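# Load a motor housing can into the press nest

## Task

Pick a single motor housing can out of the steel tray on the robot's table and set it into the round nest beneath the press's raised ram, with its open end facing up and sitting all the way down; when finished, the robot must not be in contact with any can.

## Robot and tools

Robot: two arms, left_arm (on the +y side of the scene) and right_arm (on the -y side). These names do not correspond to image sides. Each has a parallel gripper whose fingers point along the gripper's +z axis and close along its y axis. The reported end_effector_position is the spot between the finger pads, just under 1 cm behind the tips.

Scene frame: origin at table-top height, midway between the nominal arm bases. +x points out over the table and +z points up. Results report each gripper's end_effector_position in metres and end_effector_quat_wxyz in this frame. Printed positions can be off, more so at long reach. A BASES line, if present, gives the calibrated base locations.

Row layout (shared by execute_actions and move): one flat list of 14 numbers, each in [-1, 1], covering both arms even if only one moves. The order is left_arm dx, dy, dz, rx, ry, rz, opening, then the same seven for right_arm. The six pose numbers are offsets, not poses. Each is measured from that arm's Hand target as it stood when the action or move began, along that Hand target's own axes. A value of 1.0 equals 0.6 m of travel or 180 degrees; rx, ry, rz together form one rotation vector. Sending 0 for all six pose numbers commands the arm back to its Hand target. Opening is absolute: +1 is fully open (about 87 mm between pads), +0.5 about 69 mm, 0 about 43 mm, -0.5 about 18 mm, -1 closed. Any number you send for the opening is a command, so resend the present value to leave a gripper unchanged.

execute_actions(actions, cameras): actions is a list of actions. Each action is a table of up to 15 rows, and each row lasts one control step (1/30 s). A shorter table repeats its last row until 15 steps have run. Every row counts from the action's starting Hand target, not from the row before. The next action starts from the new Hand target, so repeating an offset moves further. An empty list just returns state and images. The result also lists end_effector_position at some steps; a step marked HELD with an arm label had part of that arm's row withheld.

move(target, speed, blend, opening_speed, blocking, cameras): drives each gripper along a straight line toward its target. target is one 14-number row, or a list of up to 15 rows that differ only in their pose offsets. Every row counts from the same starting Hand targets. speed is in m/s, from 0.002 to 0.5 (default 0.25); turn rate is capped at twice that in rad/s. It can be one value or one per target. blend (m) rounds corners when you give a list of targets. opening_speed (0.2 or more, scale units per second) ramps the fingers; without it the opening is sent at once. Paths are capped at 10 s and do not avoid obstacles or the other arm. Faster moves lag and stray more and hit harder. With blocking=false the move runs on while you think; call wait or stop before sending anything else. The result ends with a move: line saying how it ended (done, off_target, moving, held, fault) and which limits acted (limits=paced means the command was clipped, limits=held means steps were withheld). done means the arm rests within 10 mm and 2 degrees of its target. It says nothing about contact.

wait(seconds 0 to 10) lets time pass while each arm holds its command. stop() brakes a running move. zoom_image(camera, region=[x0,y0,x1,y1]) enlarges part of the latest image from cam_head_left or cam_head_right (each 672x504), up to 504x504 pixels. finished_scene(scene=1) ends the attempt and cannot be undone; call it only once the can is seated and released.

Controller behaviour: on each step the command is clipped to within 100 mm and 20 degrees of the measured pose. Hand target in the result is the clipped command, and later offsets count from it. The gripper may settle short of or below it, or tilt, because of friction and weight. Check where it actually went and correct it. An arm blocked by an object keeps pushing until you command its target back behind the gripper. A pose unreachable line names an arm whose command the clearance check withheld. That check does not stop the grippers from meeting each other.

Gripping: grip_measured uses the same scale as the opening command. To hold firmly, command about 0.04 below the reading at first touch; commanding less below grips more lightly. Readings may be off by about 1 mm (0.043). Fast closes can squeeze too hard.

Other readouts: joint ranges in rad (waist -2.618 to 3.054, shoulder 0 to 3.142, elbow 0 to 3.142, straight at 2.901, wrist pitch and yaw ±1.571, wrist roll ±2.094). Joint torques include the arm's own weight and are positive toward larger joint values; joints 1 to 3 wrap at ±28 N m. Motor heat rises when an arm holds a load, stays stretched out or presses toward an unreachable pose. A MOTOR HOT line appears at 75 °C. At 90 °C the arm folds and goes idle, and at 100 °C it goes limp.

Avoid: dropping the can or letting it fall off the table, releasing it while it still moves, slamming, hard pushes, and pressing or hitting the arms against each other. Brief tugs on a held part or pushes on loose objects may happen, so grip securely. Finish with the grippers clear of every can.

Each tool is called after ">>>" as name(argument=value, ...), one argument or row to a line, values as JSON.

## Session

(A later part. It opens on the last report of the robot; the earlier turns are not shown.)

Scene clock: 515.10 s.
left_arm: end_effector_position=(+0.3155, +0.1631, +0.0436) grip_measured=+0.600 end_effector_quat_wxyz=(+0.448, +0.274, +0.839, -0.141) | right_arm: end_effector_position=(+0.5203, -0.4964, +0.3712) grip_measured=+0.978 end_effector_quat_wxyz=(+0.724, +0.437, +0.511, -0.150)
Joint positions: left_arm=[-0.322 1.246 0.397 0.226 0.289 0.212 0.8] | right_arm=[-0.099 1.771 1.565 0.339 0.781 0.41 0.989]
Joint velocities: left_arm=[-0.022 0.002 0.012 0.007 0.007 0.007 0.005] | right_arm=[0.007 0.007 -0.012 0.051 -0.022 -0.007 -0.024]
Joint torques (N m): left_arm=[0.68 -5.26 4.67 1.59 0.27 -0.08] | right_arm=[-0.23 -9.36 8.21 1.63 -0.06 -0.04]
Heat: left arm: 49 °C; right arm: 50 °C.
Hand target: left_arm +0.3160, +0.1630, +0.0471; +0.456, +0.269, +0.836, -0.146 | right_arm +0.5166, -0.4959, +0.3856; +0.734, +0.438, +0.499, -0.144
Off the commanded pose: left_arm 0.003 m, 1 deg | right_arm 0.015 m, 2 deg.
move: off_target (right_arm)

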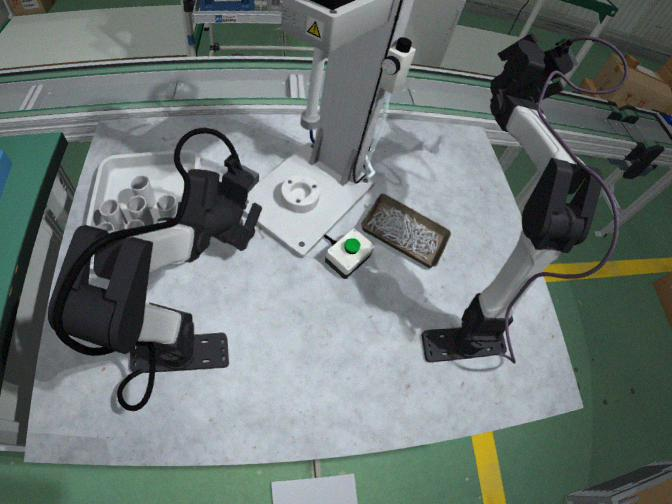

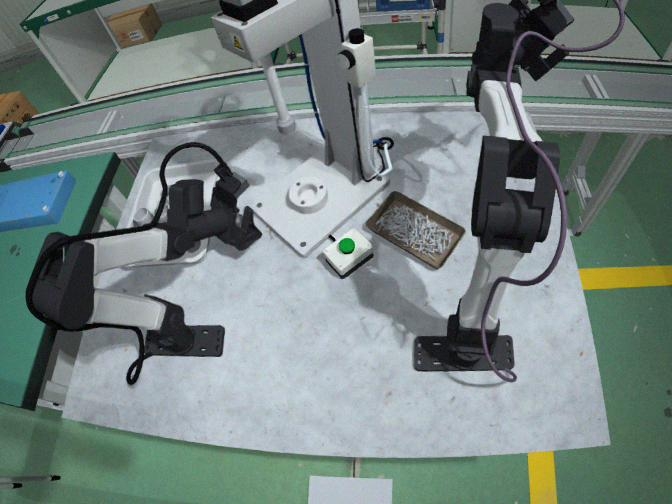

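>>> move(
  target=[0.0035,0,-0.0117,0,-0.11,0,0.6,0,0,0,0,0,0,1],
  speed=0.15,
)

>>> zoom_image(
  camera="cam_head_right",
  region=[160, 130, 300, 270],
)

>>> zoom_image(
  camera="cam_head_left",
  region=[160, 130, 300, 270],
)

Scene clock: 521.27 s.
left_arm: end_effector_position=(+0.3110, +0.1674, +0.0505) grip_measured=+0.600 end_effector_quat_wxyz=(+0.593, +0.247, +0.744, -0.184) | right_arm: end_effector_position=(+0.5203, -0.4964, +0.3712) grip_measured=+0.978 end_effector_quat_wxyz=(+0.724, +0.437, +0.511, -0.150)
Joint positions: left_arm=[-0.221 1.389 0.063 1.071 0.44 0.131 0.8] | right_arm=[-0.099 1.771 1.565 0.339 0.781 0.41 0.989]
Joint velocities: left_arm=[-0.007 -0.017 0.002 0.051 0.007 0.007 -0.002] | right_arm=[-0.002 0.002 -0.012 0.007 -0.037 -0.051 0.013]
Joint torques (N m): left_arm=[0.75 -2.44 3.12 1.74 0.26 -0.08] | right_arm=[-0.23 -9.35 8.21 1.63 -0.06 -0.04]
Heat: left arm: 48 °C; right arm: 50 °C.
Hand target: left_arm +0.3093, +0.1681, +0.0491; +0.592, +0.243, +0.745, -0.188 | right_arm +0.5166, -0.4959, +0.3856; +0.734, +0.438, +0.499, -0.144
Off the commanded pose: left_arm 0.002 m, 1 deg | right_arm 0.015 m, 2 deg.
move: off_target (right_arm)

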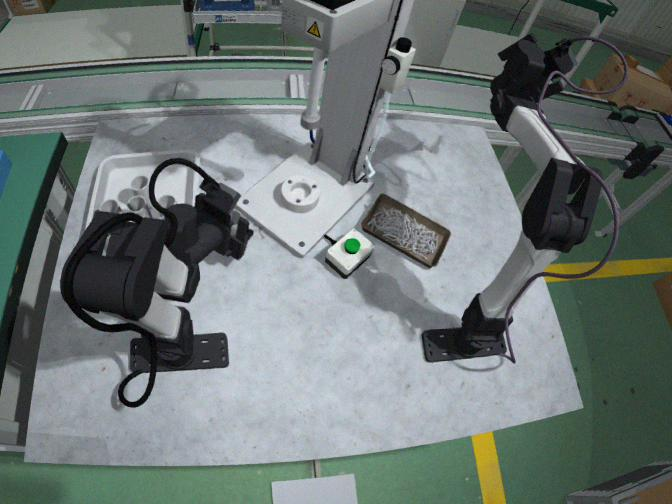

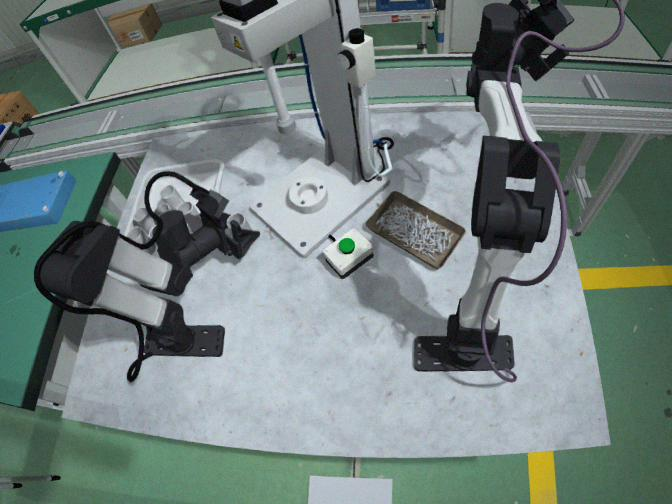

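Scaled by 3.600.

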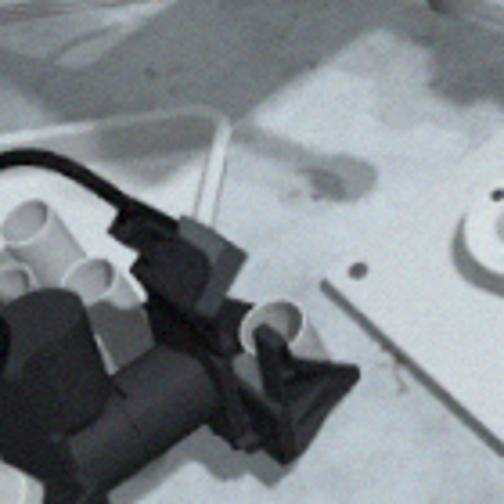

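Scaled by 3.600.

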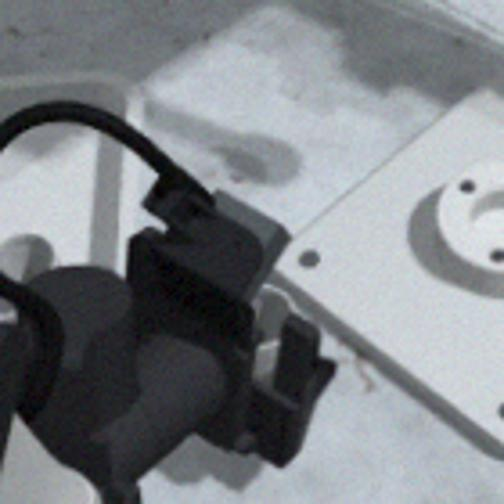

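>>> move(
  target=[0.0195,0,0.0045,0,0,0,0.6,0,0,0,0,0,0,1],
  speed=0.05,
  cameras=[],
)

Scene clock: 526.23 s.
left_arm: end_effector_position=(+0.3101, +0.1665, +0.0376) grip_measured=+0.600 end_effector_quat_wxyz=(+0.592, +0.249, +0.743, -0.187) | right_arm: end_effector_position=(+0.5203, -0.4964, +0.3712) grip_measured=+0.978 end_effector_quat_wxyz=(+0.724, +0.437, +0.511, -0.150)
Joint positions: left_arm=[-0.221 1.545 0.042 1.246 0.447 0.131 0.8] | right_arm=[-0.099 1.771 1.565 0.339 0.781 0.41 0.989]
Joint velocities: left_arm=[0.012 0.012 0.002 -0.007 -0.037 -0.037 0.002] | right_arm=[0.012 0.002 0.002 -0.051 -0.007 -0.007 0.013]
Joint torques (N m): left_arm=[0.8 -2.84 2.24 1.76 0.22 -0.05] | right_arm=[-0.23 -9.36 8.21 1.62 -0.06 -0.04]
Heat: left arm: 47 °C; right arm: 50 °C.
Hand target: left_arm +0.3093, +0.1683, +0.0367; +0.592, +0.243, +0.745, -0.189 | right_arm +0.5166, -0.4959, +0.3856; +0.734, +0.438, +0.499, -0.144
Off the commanded pose: left_arm 0.002 m, 1 deg | right_arm 0.015 m, 2 deg.
move: off_target (right_arm)
No camera images: "cameras" was empty.

>>> move(
  target=[0,0,0,0,0,0,0.08,0,0,0,0,0,0,1],
  opening_speed=0.6,
  cameras=[],
)

>>> move(
  target=[0,0,0,0,0,0,-0.25,0,0,0,0,0,0,1],
  opening_speed=0.25,
)

>>> zoom_image(
  camera="cam_head_right",
  region=[160, 130, 300, 270],
)

>>> zoom_image(
  camera="cam_head_left",
  region=[160, 130, 300, 270],
)

Scene clock: 533.37 s.
left_arm: end_effector_position=(+0.3102, +0.1664, +0.0378) grip_measured=+0.080 end_effector_quat_wxyz=(+0.593, +0.249, +0.743, -0.187) | right_arm: end_effector_position=(+0.5203, -0.4964, +0.3712) grip_measured=+0.978 end_effector_quat_wxyz=(+0.724, +0.437, +0.511, -0.150)
Joint positions: left_arm=[-0.221 1.545 0.042 1.247 0.447 0.131 0.54] | right_arm=[-0.099 1.771 1.565 0.339 0.781 0.41 0.989]
Joint velocities: left_arm=[-0.002 0.012 -0.012 0.007 -0.022 -0.037 0.001] | right_arm=[0.007 -0.012 -0.007 0.007 0.037 -0.007 -0.024]
Joint torques (N m): left_arm=[0.81 -2.8 2.3 1.75 0.19 -0.08] | right_arm=[-0.23 -9.36 8.21 1.63 -0.06 -0.04]
Heat: left arm: 45 °C; right arm: 50 °C.
Hand target: left_arm +0.3093, +0.1683, +0.0367; +0.593, +0.243, +0.744, -0.188 | right_arm +0.5166, -0.4959, +0.3856; +0.734, +0.438, +0.499, -0.144
Off the commanded pose: left_arm 0.002 m, 1 deg | right_arm 0.015 m, 2 deg.
move: off_target (right_arm)
No camera images: "cameras" was empty.

Scene clock: 534.90 s.
left_arm: end_effector_position=(+0.3102, +0.1664, +0.0379) grip_measured=-0.013 end_effector_quat_wxyz=(+0.593, +0.249, +0.743, -0.187) | right_arm: end_effector_position=(+0.5203, -0.4964, +0.3712) grip_measured=+0.978 end_effector_quat_wxyz=(+0.724, +0.437, +0.511, -0.150)
Joint positions: left_arm=[-0.221 1.545 0.042 1.247 0.447 0.13 0.493] | right_arm=[-0.099 1.771 1.565 0.339 0.781 0.41 0.989]
Joint velocities: left_arm=[0.007 -0.007 -0.012 0.022 -0.051 -0.051 -0.013] | right_arm=[0.002 0.002 -0.012 -0.022 -0.022 0.051 0.003]
Joint torques (N m): left_arm=[0.8 -2.78 2.33 1.74 0.22 -0.05] | right_arm=[-0.23 -9.36 8.21 1.63 -0.06 -0.04]
Heat: left arm: 45 °C; right arm: 50 °C.
Hand target: left_arm +0.3093, +0.1683, +0.0367; +0.593, +0.243, +0.744, -0.189 | right_arm +0.5166, -0.4959, +0.3856; +0.734, +0.438, +0.499, -0.144
Off the commanded pose: left_arm 0.002 m, 1 deg | right_arm 0.015 m, 2 deg.
move: off_target (right_arm)

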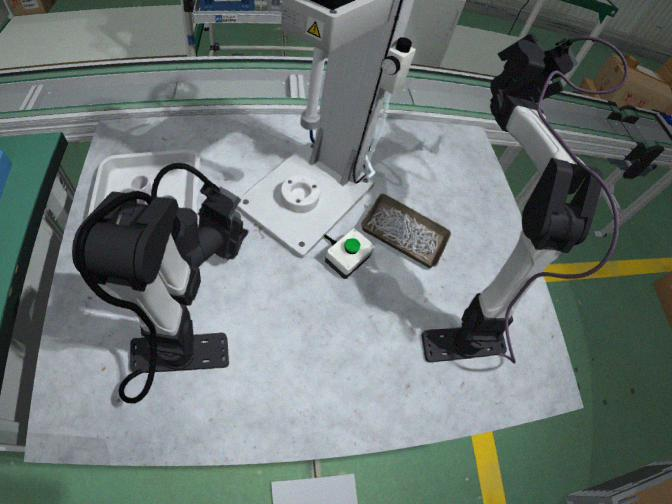

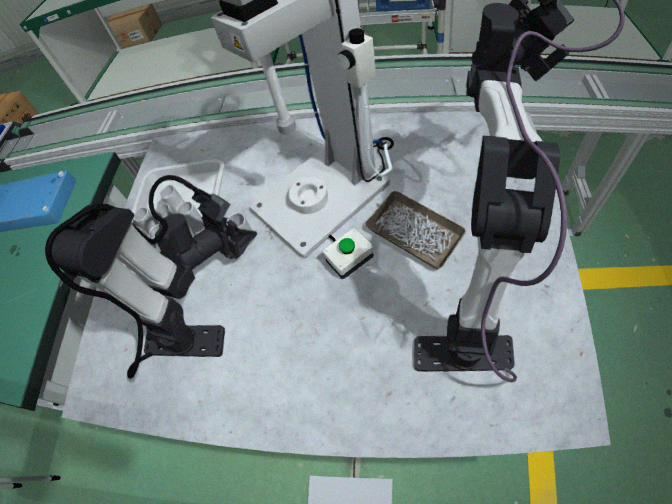

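Scaled by 3.600.

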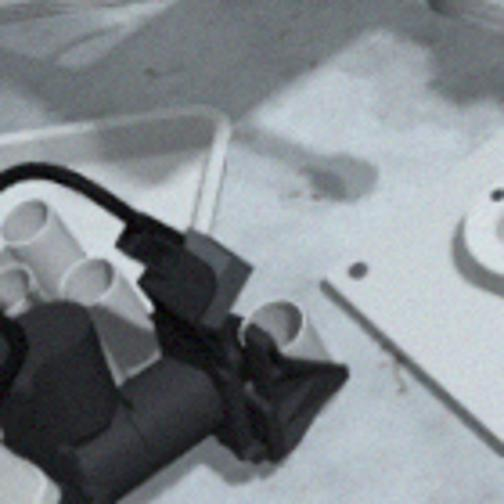

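Scaled by 3.600.

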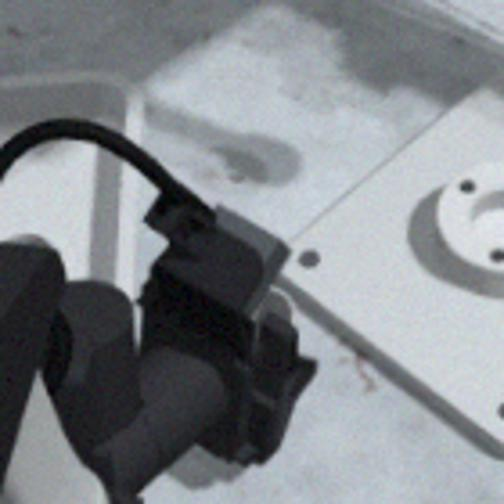

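>>> move(
  target=[
    [-0.0892,0,-0.0206,0,0,0,-0.25,0,0,0,0,0,0,1],
    [-0.128,-0.1067,0.145,0,0,0,-0.25,0,0,0,0,0,0,1],
  ],
  speed=0.12,
  blend=0.01,
)

>>> zoom_image(
  camera="cam_head_right",
  region=[220, 100, 360, 240],
)

>>> zoom_image(
  camera="cam_head_left",
  region=[220, 100, 360, 240],
)

Scene clock: 542.83 s.
left_arm: end_effector_position=(+0.3429, +0.0625, +0.0720) grip_measured=-0.013 end_effector_quat_wxyz=(+0.566, +0.248, +0.763, -0.189) | right_arm: end_effector_position=(+0.5203, -0.4964, +0.3712) grip_measured=+0.978 end_effector_quat_wxyz=(+0.724, +0.437, +0.511, -0.150)
Joint positions: left_arm=[-0.644 1.513 0.399 0.822 0.042 0.005 0.493] | right_arm=[-0.099 1.771 1.565 0.339 0.781 0.41 0.989]
Joint velocities: left_arm=[0.002 -0.007 0.012 -0.022 0.007 0.022 -0.004] | right_arm=[-0.007 -0.002 -0.012 0.022 -0.007 0.007 0.003]
Joint torques (N m): left_arm=[-0.4 -4.81 7.23 2.08 0.01 -0.04] | right_arm=[-0.21 -9.35 8.21 1.63 -0.06 -0.04]
Heat: left arm: 44 °C; right arm: 50 °C.
Hand target: left_arm +0.3547, +0.0536, +0.0908; +0.591, +0.238, +0.745, -0.196 | right_arm +0.5166, -0.4959, +0.3856; +0.734, +0.438, +0.499, -0.144
Off the commanded pose: left_arm 0.023 m, 4 deg | right_arm 0.015 m, 2 deg.
move: off_target (left_arm, right_arm)

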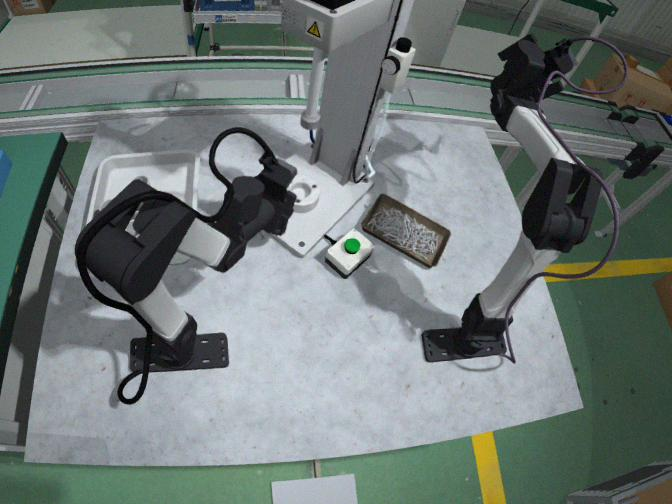

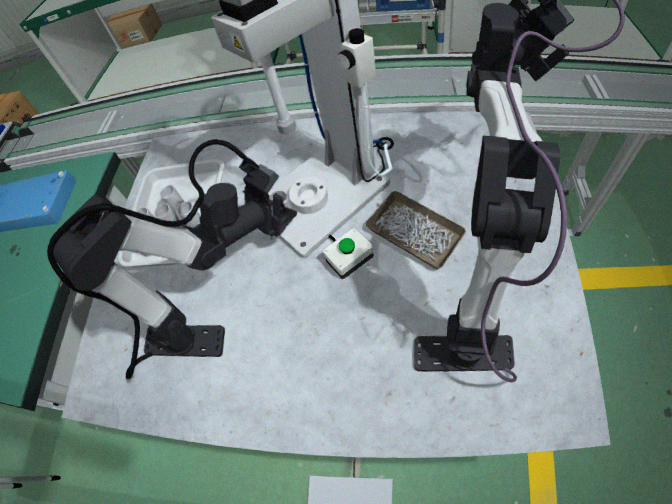

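Scaled by 3.600.

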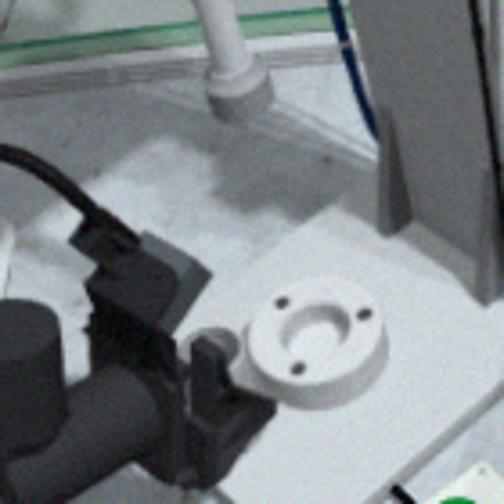

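Scaled by 3.600.

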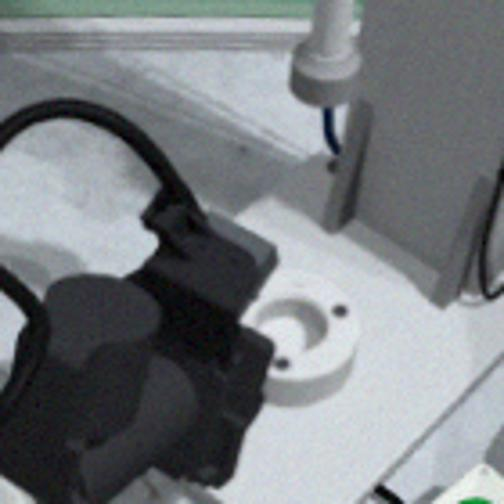

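>>> move(
  target=[-0.027,0,-0.006,0,-0.015,0,-0.25,0,0,0,0,0,0,1],
  speed=0.05,
  cameras=[],
)

Scene clock: 547.60 s.
left_arm: end_effector_position=(+0.3442, +0.0618, +0.0749) grip_measured=-0.013 end_effector_quat_wxyz=(+0.571, +0.246, +0.760, -0.190) | right_arm: end_effector_position=(+0.5203, -0.4964, +0.3712) grip_measured=+0.978 end_effector_quat_wxyz=(+0.724, +0.437, +0.511, -0.150)
Joint positions: left_arm=[-0.644 1.513 0.399 0.835 0.041 0.004 0.493] | right_arm=[-0.099 1.771 1.565 0.339 0.781 0.41 0.989]
Joint velocities: left_arm=[-0.012 0.002 -0.017 0.007 0.037 -0.007 -0.009] | right_arm=[-0.007 0.002 -0.007 -0.037 -0.051 0.051 0.018]
Joint torques (N m): left_arm=[-0.4 -8.85 6.83 2.09 0.01 -0.07] | right_arm=[-0.21 -9.35 8.21 1.63 -0.06 -0.04]
Heat: left arm: 44 °C; right arm: 50 °C.
Hand target: left_arm +0.3549, +0.0535, +0.1077; +0.609, +0.233, +0.731, -0.202 | right_arm +0.5166, -0.4959, +0.3856; +0.734, +0.438, +0.499, -0.144
Off the commanded pose: left_arm 0.035 m, 6 deg | right_arm 0.015 m, 2 deg.
move: off_target (left_arm, right_arm)
No camera images: "cameras" was empty.

>>> move(
  target=[-0.02,0,0,0,0,0,-0.25,0,0,0,0,0,0,1],
  speed=0.05,
  cameras=["cam_head_right"],
)

>>> zoom_image(
  camera="cam_head_right",
  region=[220, 100, 360, 240],
)

Scene clock: 550.67 s.
left_arm: end_effector_position=(+0.3478, +0.0594, +0.0917) grip_measured=-0.013 end_effector_quat_wxyz=(+0.581, +0.244, +0.752, -0.193) | right_arm: end_effector_position=(+0.5203, -0.4964, +0.3712) grip_measured=+0.978 end_effector_quat_wxyz=(+0.724, +0.437, +0.511, -0.150)
Joint positions: left_arm=[-0.644 1.469 0.426 0.789 0.041 0.003 0.493] | right_arm=[-0.099 1.771 1.565 0.339 0.781 0.41 0.989]
Joint velocities: left_arm=[0.002 -0.002 0.007 -0.037 0.022 -0.095 -0.009] | right_arm=[0.012 0.007 0.007 0.022 0.022 -0.081 0.013]
Joint torques (N m): left_arm=[-0.49 -8.4 7.6 1.79 0.01 -0.05] | right_arm=[-0.23 -9.36 8.21 1.63 -0.06 -0.04]
Heat: left arm: 44 °C; right arm: 50 °C.
Hand target: left_arm +0.3567, +0.0523, +0.1195; +0.609, +0.233, +0.731, -0.202 | right_arm +0.5166, -0.4959, +0.3856; +0.734, +0.438, +0.499, -0.144
Off the commanded pose: left_arm 0.030 m, 4 deg | right_arm 0.015 m, 2 deg.
move: off_target (left_arm, right_arm)
Images, in order (width x height): cam_head_right 672x504.

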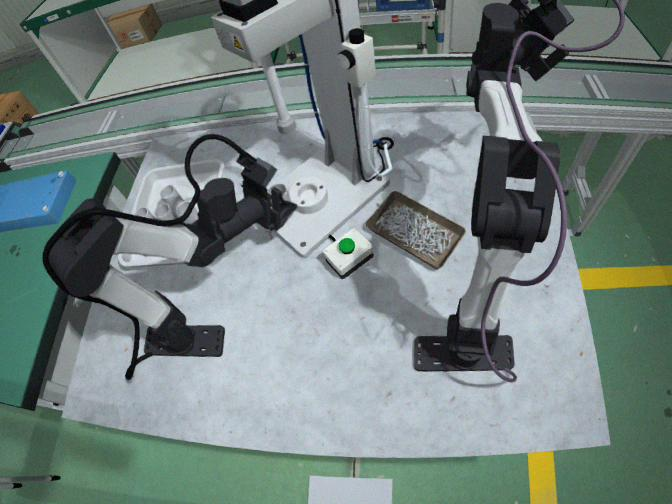

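Scaled by 3.600.

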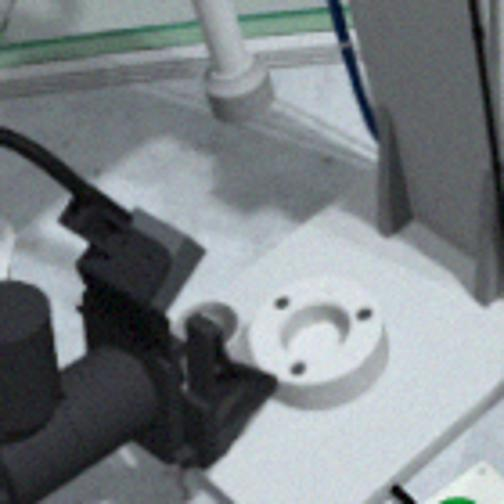

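>>> move(
  target=[-0.004,-0.0035,0.0767,0,-0.006,0,-0.25,0,0,0,0,0,0,1],
  speed=0.05,
)

>>> zoom_image(
  camera="cam_head_right",
  region=[220, 100, 360, 240],
)

>>> zoom_image(
  camera="cam_head_left",
  region=[220, 100, 360, 240],
)

Scene clock: 558.33 s.
left_arm: end_effector_position=(+0.3838, +0.0321, +0.0974) grip_measured=-0.013 end_effector_quat_wxyz=(+0.597, +0.240, +0.740, -0.198) | right_arm: end_effector_position=(+0.5203, -0.4964, +0.3712) grip_measured=+0.978 end_effector_quat_wxyz=(+0.724, +0.437, +0.511, -0.150)
Joint positions: left_arm=[-0.653 1.645 0.572 0.862 0.032 0 0.493] | right_arm=[-0.099 1.771 1.565 0.339 0.781 0.41 0.989]
Joint velocities: left_arm=[-0.017 -0.007 0.002 -0.051 0.007 -0.037 -0.011] | right_arm=[-0.007 -0.002 -0.017 -0.051 0.051 -0.037 0.003]
Joint torques (N m): left_arm=[-0.65 -5.91 7.38 2 0 -0.05] | right_arm=[-0.23 -9.35 8.21 1.63 -0.06 -0.04]
Heat: left arm: 45 °C; right arm: 50 °C.
Hand target: left_arm +0.3926, +0.0242, +0.1123; +0.616, +0.231, +0.725, -0.204 | right_arm +0.5166, -0.4959, +0.3856; +0.734, +0.438, +0.499, -0.144
Off the commanded pose: left_arm 0.020 m, 3 deg | right_arm 0.015 m, 2 deg.
move: off_target (left_arm, right_arm)

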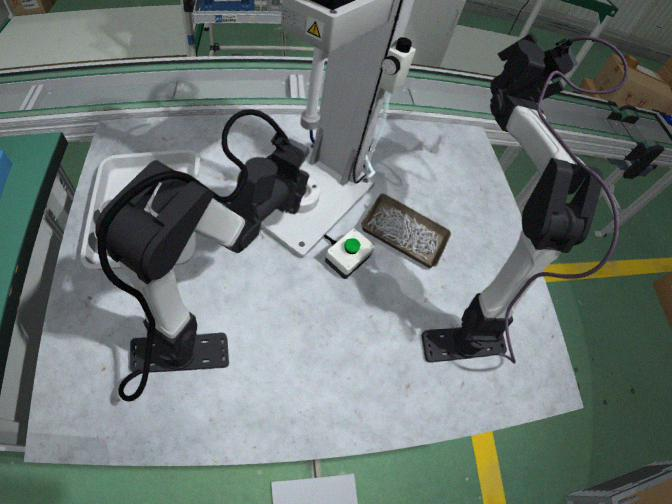

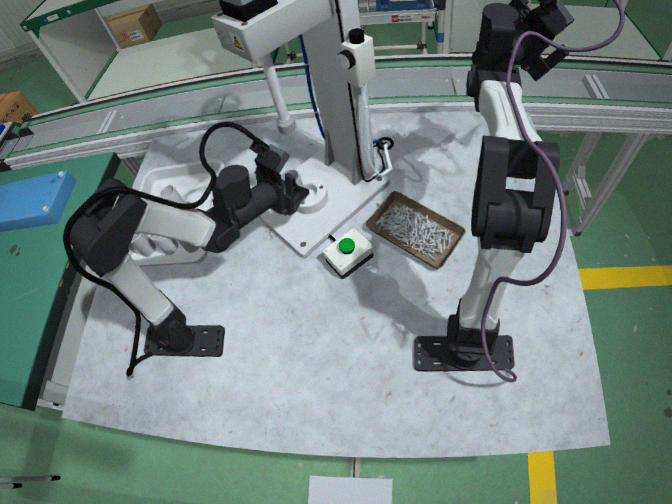

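Scaled by 3.600.

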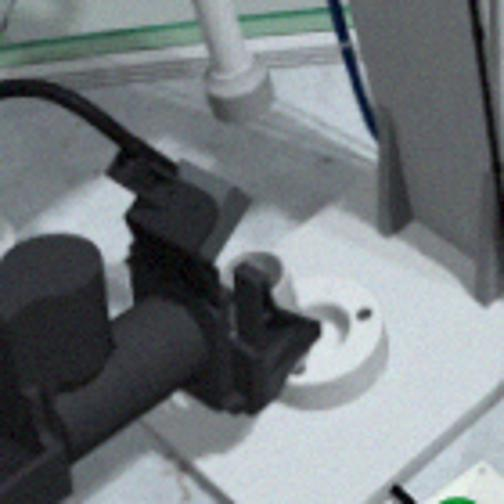

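Scaled by 3.600.

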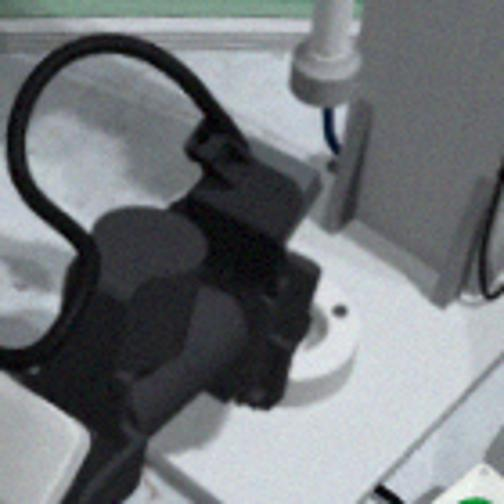

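>>> move(
  target=[0.0183,0.002,0.0185,0,0.004,0,-0.25,0,0,0,0,0,0,1],
  speed=0.04,
  cameras=["cam_head_right"],
)

>>> zoom_image(
  camera="cam_head_right",
  region=[240, 120, 340, 220],
)

Scene clock: 565.37 s.
left_arm: end_effector_position=(+0.3958, +0.0238, +0.0977) grip_measured=-0.013 end_effector_quat_wxyz=(+0.609, +0.237, +0.730, -0.201) | right_arm: end_effector_position=(+0.5203, -0.4964, +0.3712) grip_measured=+0.978 end_effector_quat_wxyz=(+0.724, +0.437, +0.511, -0.150)
Joint positions: left_arm=[-0.653 1.712 0.608 0.924 0.032 0 0.493] | right_arm=[-0.099 1.771 1.565 0.339 0.781 0.41 0.989]
Joint velocities: left_arm=[-0.022 0.012 -0.012 -0.066 0.037 -0.007 0.013] | right_arm=[0.002 0.007 0.002 0.022 -0.081 -0.037 0.003]
Joint torques (N m): left_arm=[-0.27 -5.61 6.53 1.76 0.04 -0.03] | right_arm=[-0.23 -9.36 8.21 1.63 -0.06 -0.04]
Heat: left arm: 46 °C; right arm: 50 °C.
Hand target: left_arm +0.4007, +0.0198, +0.0993; +0.611, +0.232, +0.729, -0.203 | right_arm +0.5166, -0.4959, +0.3856; +0.734, +0.438, +0.499, -0.144
Off the commanded pose: left_arm 0.007 m, 1 deg | right_arm 0.015 m, 2 deg.
move: off_target (right_arm)
Images, in order (width x height): cam_head_right 672x504.

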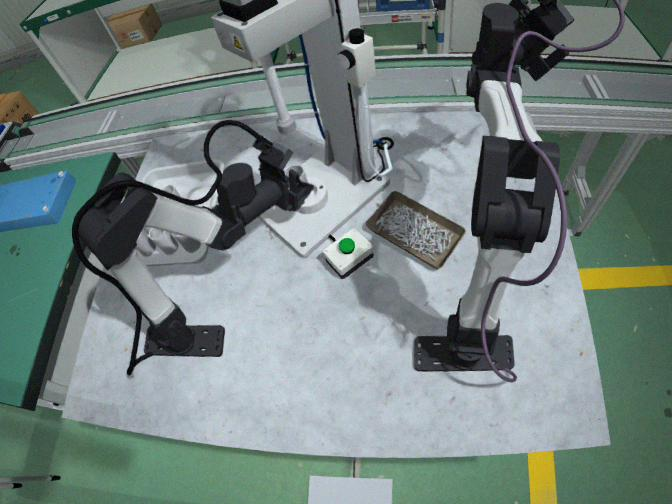

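Scaled by 5.040.

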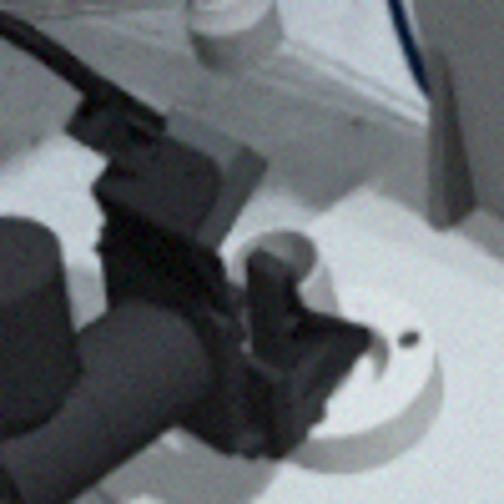

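>>> move(
  target=[0.026,0,0.006,0,0.01,0,-0.25,0,0,0,0,0,0,1],
  speed=0.04,
  cameras=["cam_head_right","cam_head_left"],
)

>>> zoom_image(
  camera="cam_head_right",
  region=[240, 120, 340, 220],
)

>>> zoom_image(
  camera="cam_head_left",
  region=[240, 120, 340, 220],
)

Scene clock: 571.63 s.
left_arm: end_effector_position=(+0.4006, +0.0206, +0.0972) grip_measured=-0.014 end_effector_quat_wxyz=(+0.616, +0.235, +0.724, -0.204) | right_arm: end_effector_position=(+0.5203, -0.4964, +0.3712) grip_measured=+0.978 end_effector_quat_wxyz=(+0.724, +0.437, +0.511, -0.150)
Joint positions: left_arm=[-0.653 1.746 0.617 0.97 0.032 0 0.493] | right_arm=[-0.099 1.771 1.565 0.339 0.781 0.41 0.989]
Joint velocities: left_arm=[-0.027 -0.007 -0.032 0.007 0.022 0.007 0.004] | right_arm=[-0.012 0.012 -0.002 -0.095 -0.022 0.051 0.003]
Joint torques (N m): left_arm=[-0.35 -5.05 5.81 1.37 0.03 -0.04] | right_arm=[-0.23 -9.35 8.21 1.63 -0.06 -0.04]
Heat: left arm: 45 °C; right arm: 50 °C.
Hand target: left_arm +0.4013, +0.0194, +0.0832; +0.600, +0.235, +0.739, -0.199 | right_arm +0.5166, -0.4959, +0.3856; +0.734, +0.438, +0.499, -0.144
Off the commanded pose: left_arm 0.014 m, 3 deg | right_arm 0.015 m, 2 deg.
move: off_target (left_arm, right_arm)

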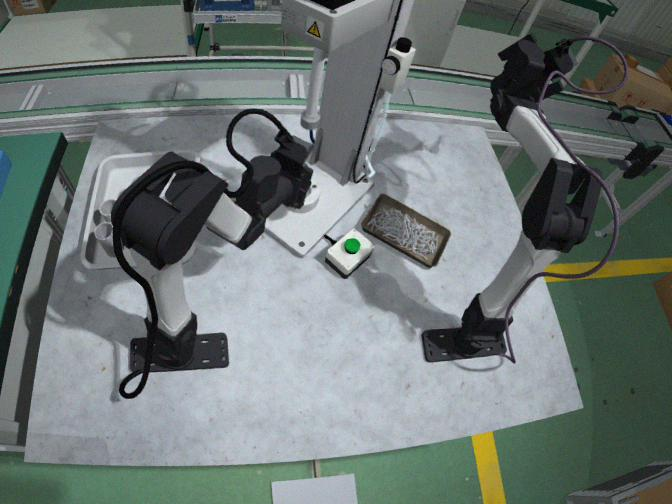

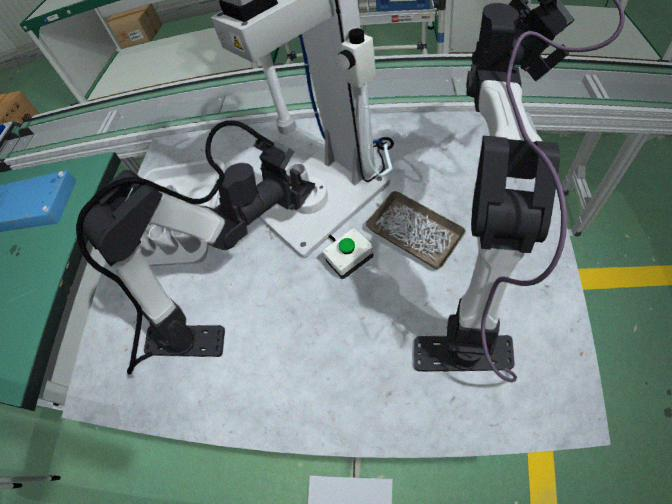

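Scaled by 5.040.

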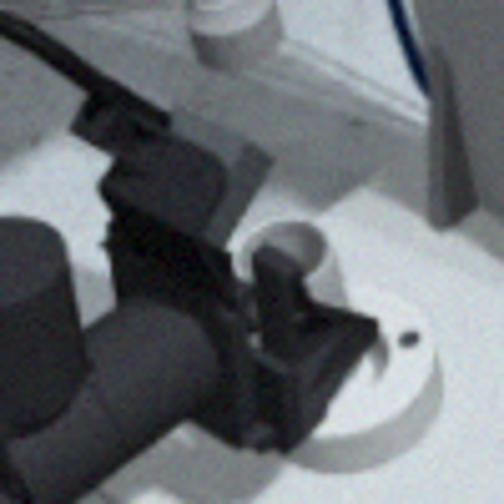

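Scaled by 5.040.

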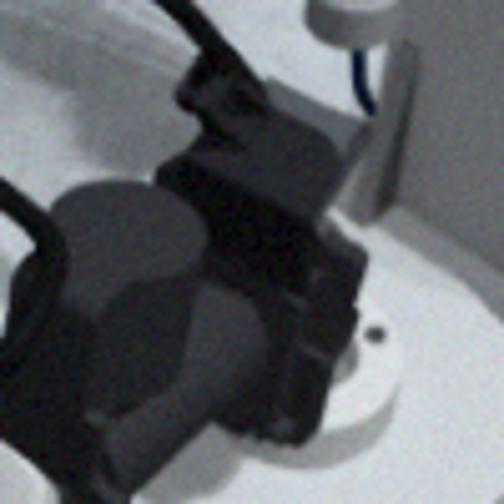

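>>> move(
  target=[0.012,0,0.003,0,0.006,0,-0.25,0,0,0,0,0,0,1],
  speed=0.03,
  cameras=[],
)

Scene clock: 576.37 s.
left_arm: end_effector_position=(+0.4024, +0.0194, +0.0970) grip_measured=-0.014 end_effector_quat_wxyz=(+0.618, +0.234, +0.722, -0.204) | right_arm: end_effector_position=(+0.5203, -0.4964, +0.3712) grip_measured=+0.978 end_effector_quat_wxyz=(+0.724, +0.437, +0.511, -0.150)
Joint positions: left_arm=[-0.653 1.757 0.623 0.981 0.032 0 0.493] | right_arm=[-0.099 1.771 1.565 0.339 0.781 0.41 0.989]
Joint velocities: left_arm=[0.002 -0.022 -0.007 -0.022 0.066 0.007 -0.004] | right_arm=[-0.002 -0.012 -0.007 0.007 -0.022 0.007 -0.008]
Joint torques (N m): left_arm=[-0.32 -4.7 5.57 1.18 0.04 -0.03] | right_arm=[-0.23 -9.36 8.21 1.63 -0.06 -0.04]
Heat: left arm: 45 °C; right arm: 51 °C.
Hand target: left_arm +0.4014, +0.0192, +0.0757; +0.593, +0.237, +0.744, -0.197 | right_arm +0.5166, -0.4959, +0.3856; +0.734, +0.438, +0.499, -0.144
Off the commanded pose: left_arm 0.021 m, 4 deg | right_arm 0.015 m, 2 deg.
move: off_target (left_arm, right_arm)
No camera images: "cameras" was empty.

>>> move(
  target=[-0.0578,-0.02,-0.015,0,-0.002,0,-0.25,0,0,0,0,0,0,1],
  speed=0.05,
  cameras=["cam_head_right","cam_head_left"],
)

>>> zoom_image(
  camera="cam_head_right",
  region=[240, 120, 340, 220],
)

>>> zoom_image(
  camera="cam_head_left",
  region=[240, 120, 340, 220],
)

Scene clock: 587.47 s.
left_arm: end_effector_position=(+0.3931, +0.0150, +0.0966) grip_measured=-0.014 end_effector_quat_wxyz=(+0.587, +0.239, +0.749, -0.191) | right_arm: end_effector_position=(+0.5203, -0.4964, +0.3712) grip_measured=+0.978 end_effector_quat_wxyz=(+0.724, +0.437, +0.511, -0.150)
Joint positions: left_arm=[-0.688 1.693 0.662 0.792 -0.01 -0.008 0.493] | right_arm=[-0.099 1.771 1.565 0.339 0.781 0.41 0.989]
Joint velocities: left_arm=[-0.012 -0.012 0.002 -0.007 0.007 0.037 -0.004] | right_arm=[-0.007 0.007 0.012 -0.022 -0.037 -0.051 -0.003]
Joint torques (N m): left_arm=[-0.73 -10.4 6.82 1.42 0.06 -0.01] | right_arm=[-0.23 -9.36 8.21 1.63 -0.06 -0.04]
Heat: left arm: 44 °C; right arm: 51 °C.
Hand target: left_arm +0.3939, +0.0097, +0.1119; +0.595, +0.236, +0.743, -0.198 | right_arm +0.5166, -0.4959, +0.3856; +0.734, +0.438, +0.499, -0.144
Off the commanded pose: left_arm 0.016 m, 1 deg | right_arm 0.015 m, 2 deg.
move: off_target (left_arm, right_arm)

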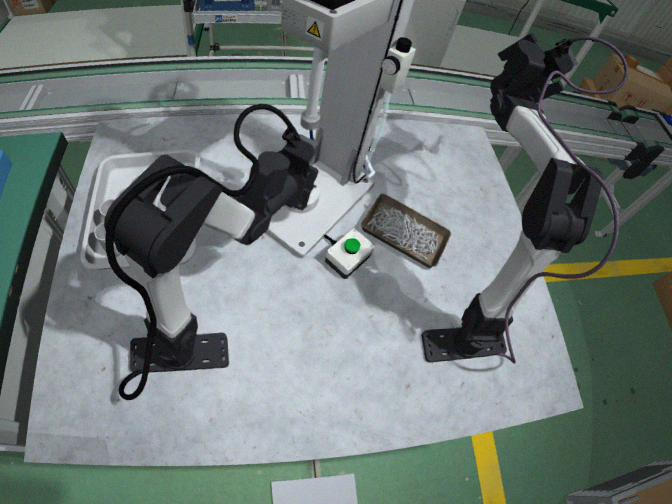

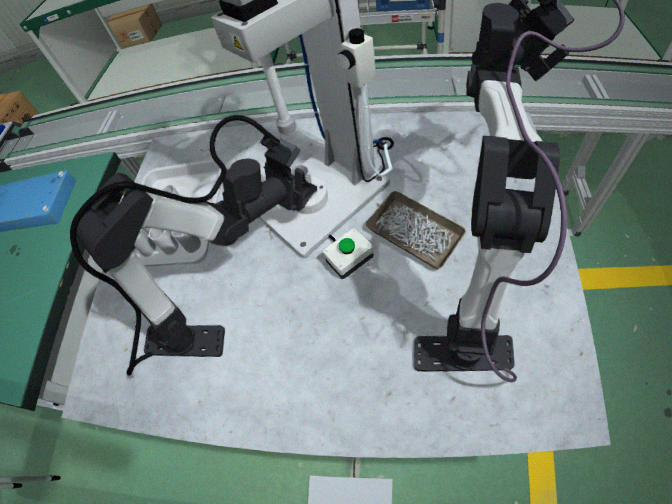

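Scaled by 5.040.

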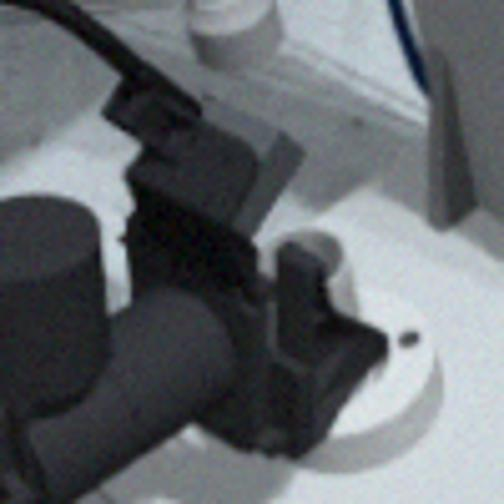

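Scaled by 5.040.

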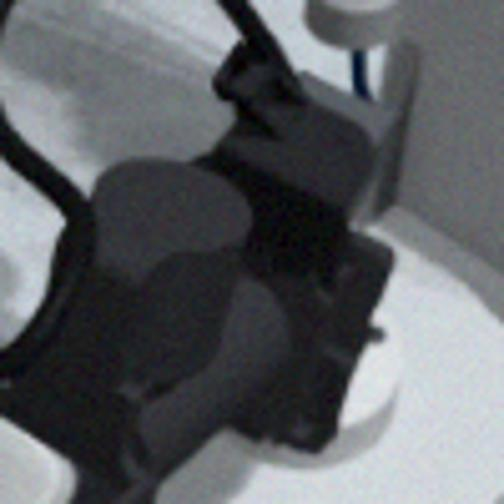

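>>> move(
  target=[0.043,0.0052,0.0142,0,0,0,-0.25,0,0,0,0,0,0,1],
  speed=0.03,
  cameras=[],
)

Scene clock: 596.47 s.
left_arm: end_effector_position=(+0.4004, +0.0097, +0.0949) grip_measured=-0.014 end_effector_quat_wxyz=(+0.604, +0.235, +0.735, -0.197) | right_arm: end_effector_position=(+0.5203, -0.4964, +0.3712) grip_measured=+0.978 end_effector_quat_wxyz=(+0.724, +0.437, +0.511, -0.150)
Joint positions: left_arm=[-0.688 1.752 0.662 0.897 -0.01 -0.009 0.493] | right_arm=[-0.099 1.771 1.565 0.339 0.781 0.41 0.989]
Joint velocities: left_arm=[-0.012 -0.007 -0.002 -0.051 -0.081 -0.007 -0.006] | right_arm=[-0.007 -0.002 0.002 -0.037 -0.022 0.051 0.003]
Joint torques (N m): left_arm=[0.16 -6.34 4.12 1.68 0.13 -0.02] | right_arm=[-0.23 -9.35 8.21 1.63 -0.06 -0.04]
Heat: left arm: 44 °C; right arm: 51 °C.
Hand target: left_arm +0.3977, +0.0108, +0.0846; +0.595, +0.236, +0.743, -0.198 | right_arm +0.5166, -0.4959, +0.3856; +0.734, +0.438, +0.499, -0.144
Off the commanded pose: left_arm 0.010 m, 1 deg | right_arm 0.015 m, 2 deg.
move: off_target (right_arm)
No camera images: "cameras" was empty.

>>> move(
  target=[0.012,0,0.003,0,0.003,0,-0.25,0,0,0,0,0,0,1],
  speed=0.03,
  cameras=["cam_head_right","cam_head_left"],
)

>>> zoom_image(
  camera="cam_head_right",
  region=[270, 140, 340, 210],
)

>>> zoom_image(
  camera="cam_head_left",
  region=[270, 140, 340, 210],
)

Scene clock: 600.53 s.
left_arm: end_effector_position=(+0.4021, +0.0091, +0.0903) grip_measured=-0.014 end_effector_quat_wxyz=(+0.605, +0.233, +0.735, -0.196) | right_arm: end_effector_position=(+0.5203, -0.4964, +0.3712) grip_measured=+0.978 end_effector_quat_wxyz=(+0.724, +0.437, +0.511, -0.150)
Joint positions: left_arm=[-0.688 1.776 0.662 0.923 -0.013 -0.009 0.493] | right_arm=[-0.099 1.771 1.565 0.339 0.781 0.41 0.989]
Joint velocities: left_arm=[-0.002 -0.012 -0.007 -0.051 -0.022 0.037 -0.006] | right_arm=[-0.007 0.017 0.002 -0.066 0.037 -0.037 -0.034]
Joint torques (N m): left_arm=[0.13 -6.69 3.79 1.57 0.17 -0.01] | right_arm=[-0.23 -9.35 8.21 1.63 -0.06 -0.04]
Heat: left arm: 44 °C; right arm: 51 °C.
Hand target: left_arm +0.3978, +0.0107, +0.0770; +0.591, +0.237, +0.745, -0.197 | right_arm +0.5166, -0.4959, +0.3856; +0.734, +0.438, +0.499, -0.144
Off the commanded pose: left_arm 0.014 m, 2 deg | right_arm 0.015 m, 2 deg.
move: off_target (left_arm, right_arm)

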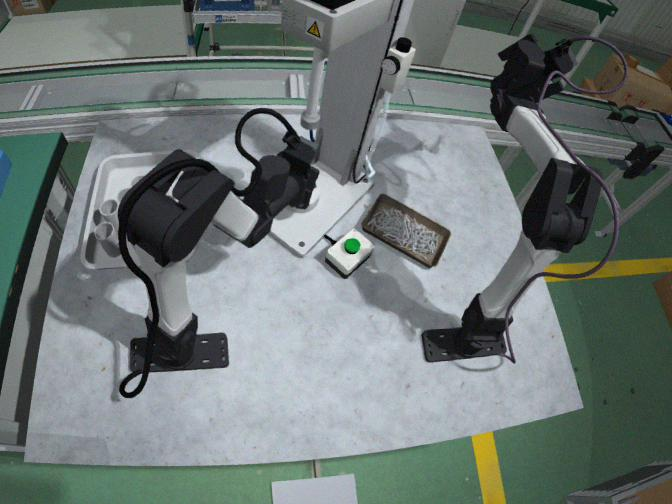

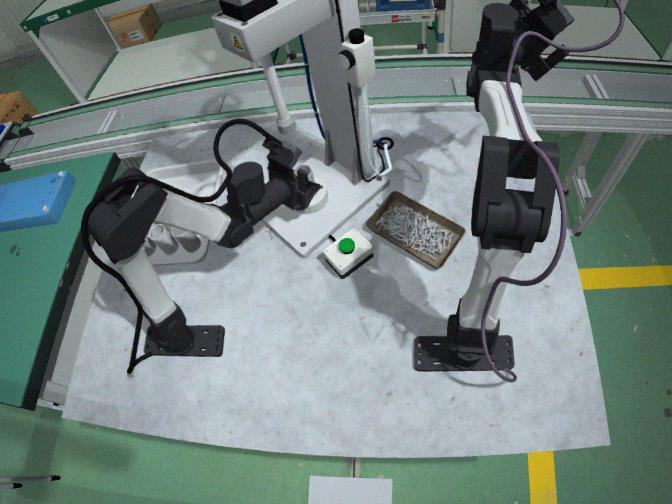

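Scaled by 7.200.

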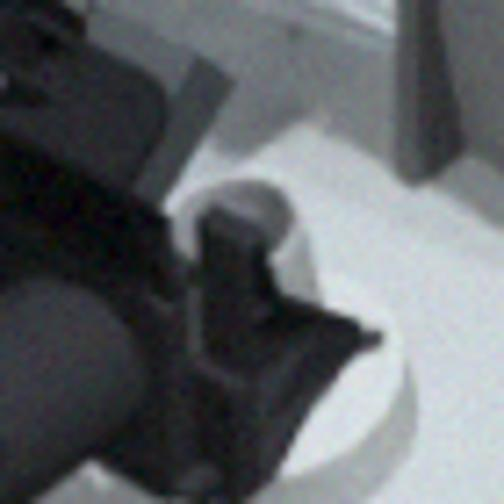

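Scaled by 7.200.

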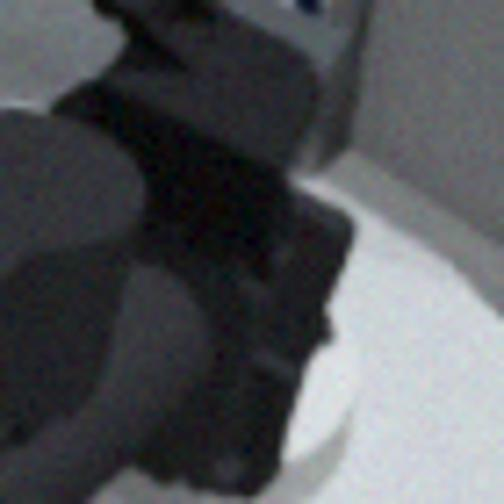

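>>> move(
  target=[0.01,0,0.0023,0,0.003,0,-0.25,0,0,0,0,0,0,1],
  speed=0.03,
  cameras=[],
)

>>> move(
  target=[0.008,0,0.002,0,0,0,-0.25,0,0,0,0,0,0,1],
  speed=0.03,
  cameras=["cam_head_right","cam_head_left"],
)

>>> zoom_image(
  camera="cam_head_right",
  region=[270, 140, 340, 210],
)

Scene clock: 604.97 s.
left_arm: end_effector_position=(+0.4024, +0.0088, +0.0860) grip_measured=-0.014 end_effector_quat_wxyz=(+0.603, +0.234, +0.737, -0.196) | right_arm: end_effector_position=(+0.5203, -0.4964, +0.3712) grip_measured=+0.978 end_effector_quat_wxyz=(+0.724, +0.437, +0.511, -0.150)
Joint positions: left_arm=[-0.688 1.79 0.662 0.931 -0.013 -0.009 0.493] | right_arm=[-0.099 1.771 1.565 0.339 0.781 0.41 0.989]
Joint velocities: left_arm=[-0.017 0.022 0.002 -0.022 0.037 0.022 -0.016] | right_arm=[-0.002 0.002 0.007 -0.051 0.022 -0.081 -0.013]
Joint torques (N m): left_arm=[0.13 -6.28 3.62 1.58 0.17 -0.02] | right_arm=[-0.23 -9.35 8.21 1.63 -0.06 -0.04]
Heat: left arm: 43 °C; right arm: 51 °C.
Hand target: left_arm +0.3977, +0.0107, +0.0707; +0.588, +0.238, +0.748, -0.196 | right_arm +0.5166, -0.4959, +0.3856; +0.734, +0.438, +0.499, -0.144
Off the commanded pose: left_arm 0.016 m, 2 deg | right_arm 0.015 m, 2 deg.
move: off_target (left_arm, right_arm)
No camera images: "cameras" was empty.

Scene clock: 605.80 s.
left_arm: end_effector_position=(+0.4023, +0.0089, +0.0856) grip_measured=-0.014 end_effector_quat_wxyz=(+0.609, +0.233, +0.732, -0.198) | right_arm: end_effector_position=(+0.5203, -0.4964, +0.3712) grip_measured=+0.978 end_effector_quat_wxyz=(+0.724, +0.437, +0.511, -0.150)
Joint positions: left_arm=[-0.688 1.8 0.652 0.967 -0.013 -0.009 0.493] | right_arm=[-0.099 1.771 1.565 0.339 0.781 0.41 0.989]
Joint velocities: left_arm=[0.002 0.007 0.022 -0.007 -0.007 -0.066 -0.009] | right_arm=[0.002 -0.012 -0.022 -0.037 -0.037 0.007 -0.013]
Joint torques (N m): left_arm=[0.1 -5.76 3.85 1.49 0.21 -0.02] | right_arm=[-0.23 -9.35 8.21 1.63 -0.06 -0.04]
Heat: left arm: 43 °C; right arm: 51 °C.
Hand target: left_arm +0.3976, +0.0108, +0.0658; +0.588, +0.238, +0.748, -0.196 | right_arm +0.5166, -0.4959, +0.3856; +0.734, +0.438, +0.499, -0.144
Off the commanded pose: left_arm 0.020 m, 3 deg | right_arm 0.015 m, 2 deg.
move: off_target (left_arm, right_arm)

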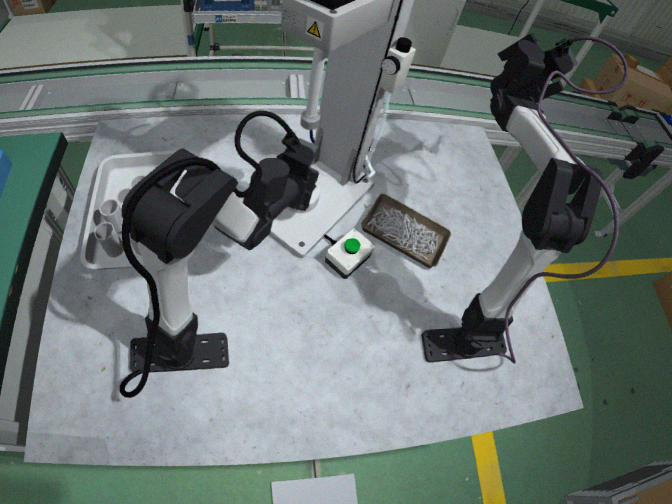

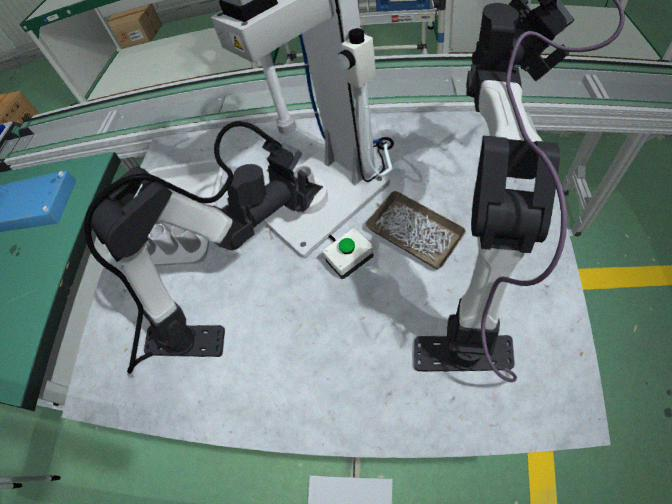

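Scaled by 7.200.

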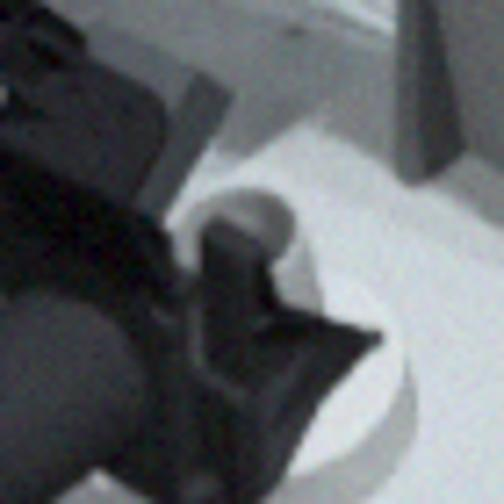

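>>> move(
  target=[0,0.02,0,0,0,0,-0.25,0,0,0,0,0,0,1],
  speed=0.03,
  cameras=[],
)

>>> move(
  target=[0,-0.03,0,0,0,0,-0.25,0,0,0,0,0,0,1],
  speed=0.03,
  cameras=[],
)

Scene clock: 611.20 s.
left_arm: end_effector_position=(+0.4047, +0.0122, +0.0856) grip_measured=-0.014 end_effector_quat_wxyz=(+0.606, +0.237, +0.731, -0.207) | right_arm: end_effector_position=(+0.5203, -0.4964, +0.3712) grip_measured=+0.978 end_effector_quat_wxyz=(+0.724, +0.437, +0.511, -0.150)
Joint positions: left_arm=[-0.661 1.801 0.652 0.967 0.035 -0.009 0.493] | right_arm=[-0.099 1.771 1.565 0.339 0.781 0.41 0.989]
Joint velocities: left_arm=[-0.002 -0.007 -0.012 -0.037 0.022 -0.081 -0.004] | right_arm=[-0.002 -0.007 0.002 -0.022 0.007 0.051 0.003]
Joint torques (N m): left_arm=[1.25 -5.64 3.77 1.51 0.08 0.09] | right_arm=[-0.23 -9.36 8.23 1.63 -0.06 -0.04]
Heat: left arm: 42 °C; right arm: 51 °C.
Hand target: left_arm +0.4047, +0.0206, +0.0657; +0.588, +0.238, +0.748, -0.195 | right_arm +0.5166, -0.4959, +0.3856; +0.734, +0.438, +0.499, -0.144
Off the commanded pose: left_arm 0.022 m, 3 deg | right_arm 0.015 m, 2 deg.
move: off_target (left_arm, right_arm)
No camera images: "cameras" was empty.

Scene clock: 612.23 s.
left_arm: end_effector_position=(+0.4023, +0.0089, +0.0856) grip_measured=-0.014 end_effector_quat_wxyz=(+0.610, +0.230, +0.733, -0.195) | right_arm: end_effector_position=(+0.5203, -0.4964, +0.3712) grip_measured=+0.978 end_effector_quat_wxyz=(+0.724, +0.437, +0.511, -0.150)
Joint positions: left_arm=[-0.692 1.801 0.652 0.967 -0.025 -0.009 0.493] | right_arm=[-0.099 1.771 1.565 0.339 0.781 0.41 0.989]
Joint velocities: left_arm=[-0.012 -0.022 0.022 -0.022 0.037 0.022 0.021] | right_arm=[0.002 -0.027 -0.002 0.007 -0.022 -0.066 0.003]
Joint torques (N m): left_arm=[-1.28 -5.44 3.73 1.49 0.12 -0.08] | right_arm=[-0.23 -9.36 8.21 1.63 -0.06 -0.04]
Heat: left arm: 42 °C; right arm: 51 °C.
Hand target: left_arm +0.3941, +0.0058, +0.0658; +0.588, +0.237, +0.748, -0.196 | right_arm +0.5166, -0.4959, +0.3856; +0.734, +0.438, +0.499, -0.144
Off the commanded pose: left_arm 0.022 m, 3 deg | right_arm 0.015 m, 2 deg.
move: off_target (left_arm, right_arm)
No camera images: "cameras" was empty.


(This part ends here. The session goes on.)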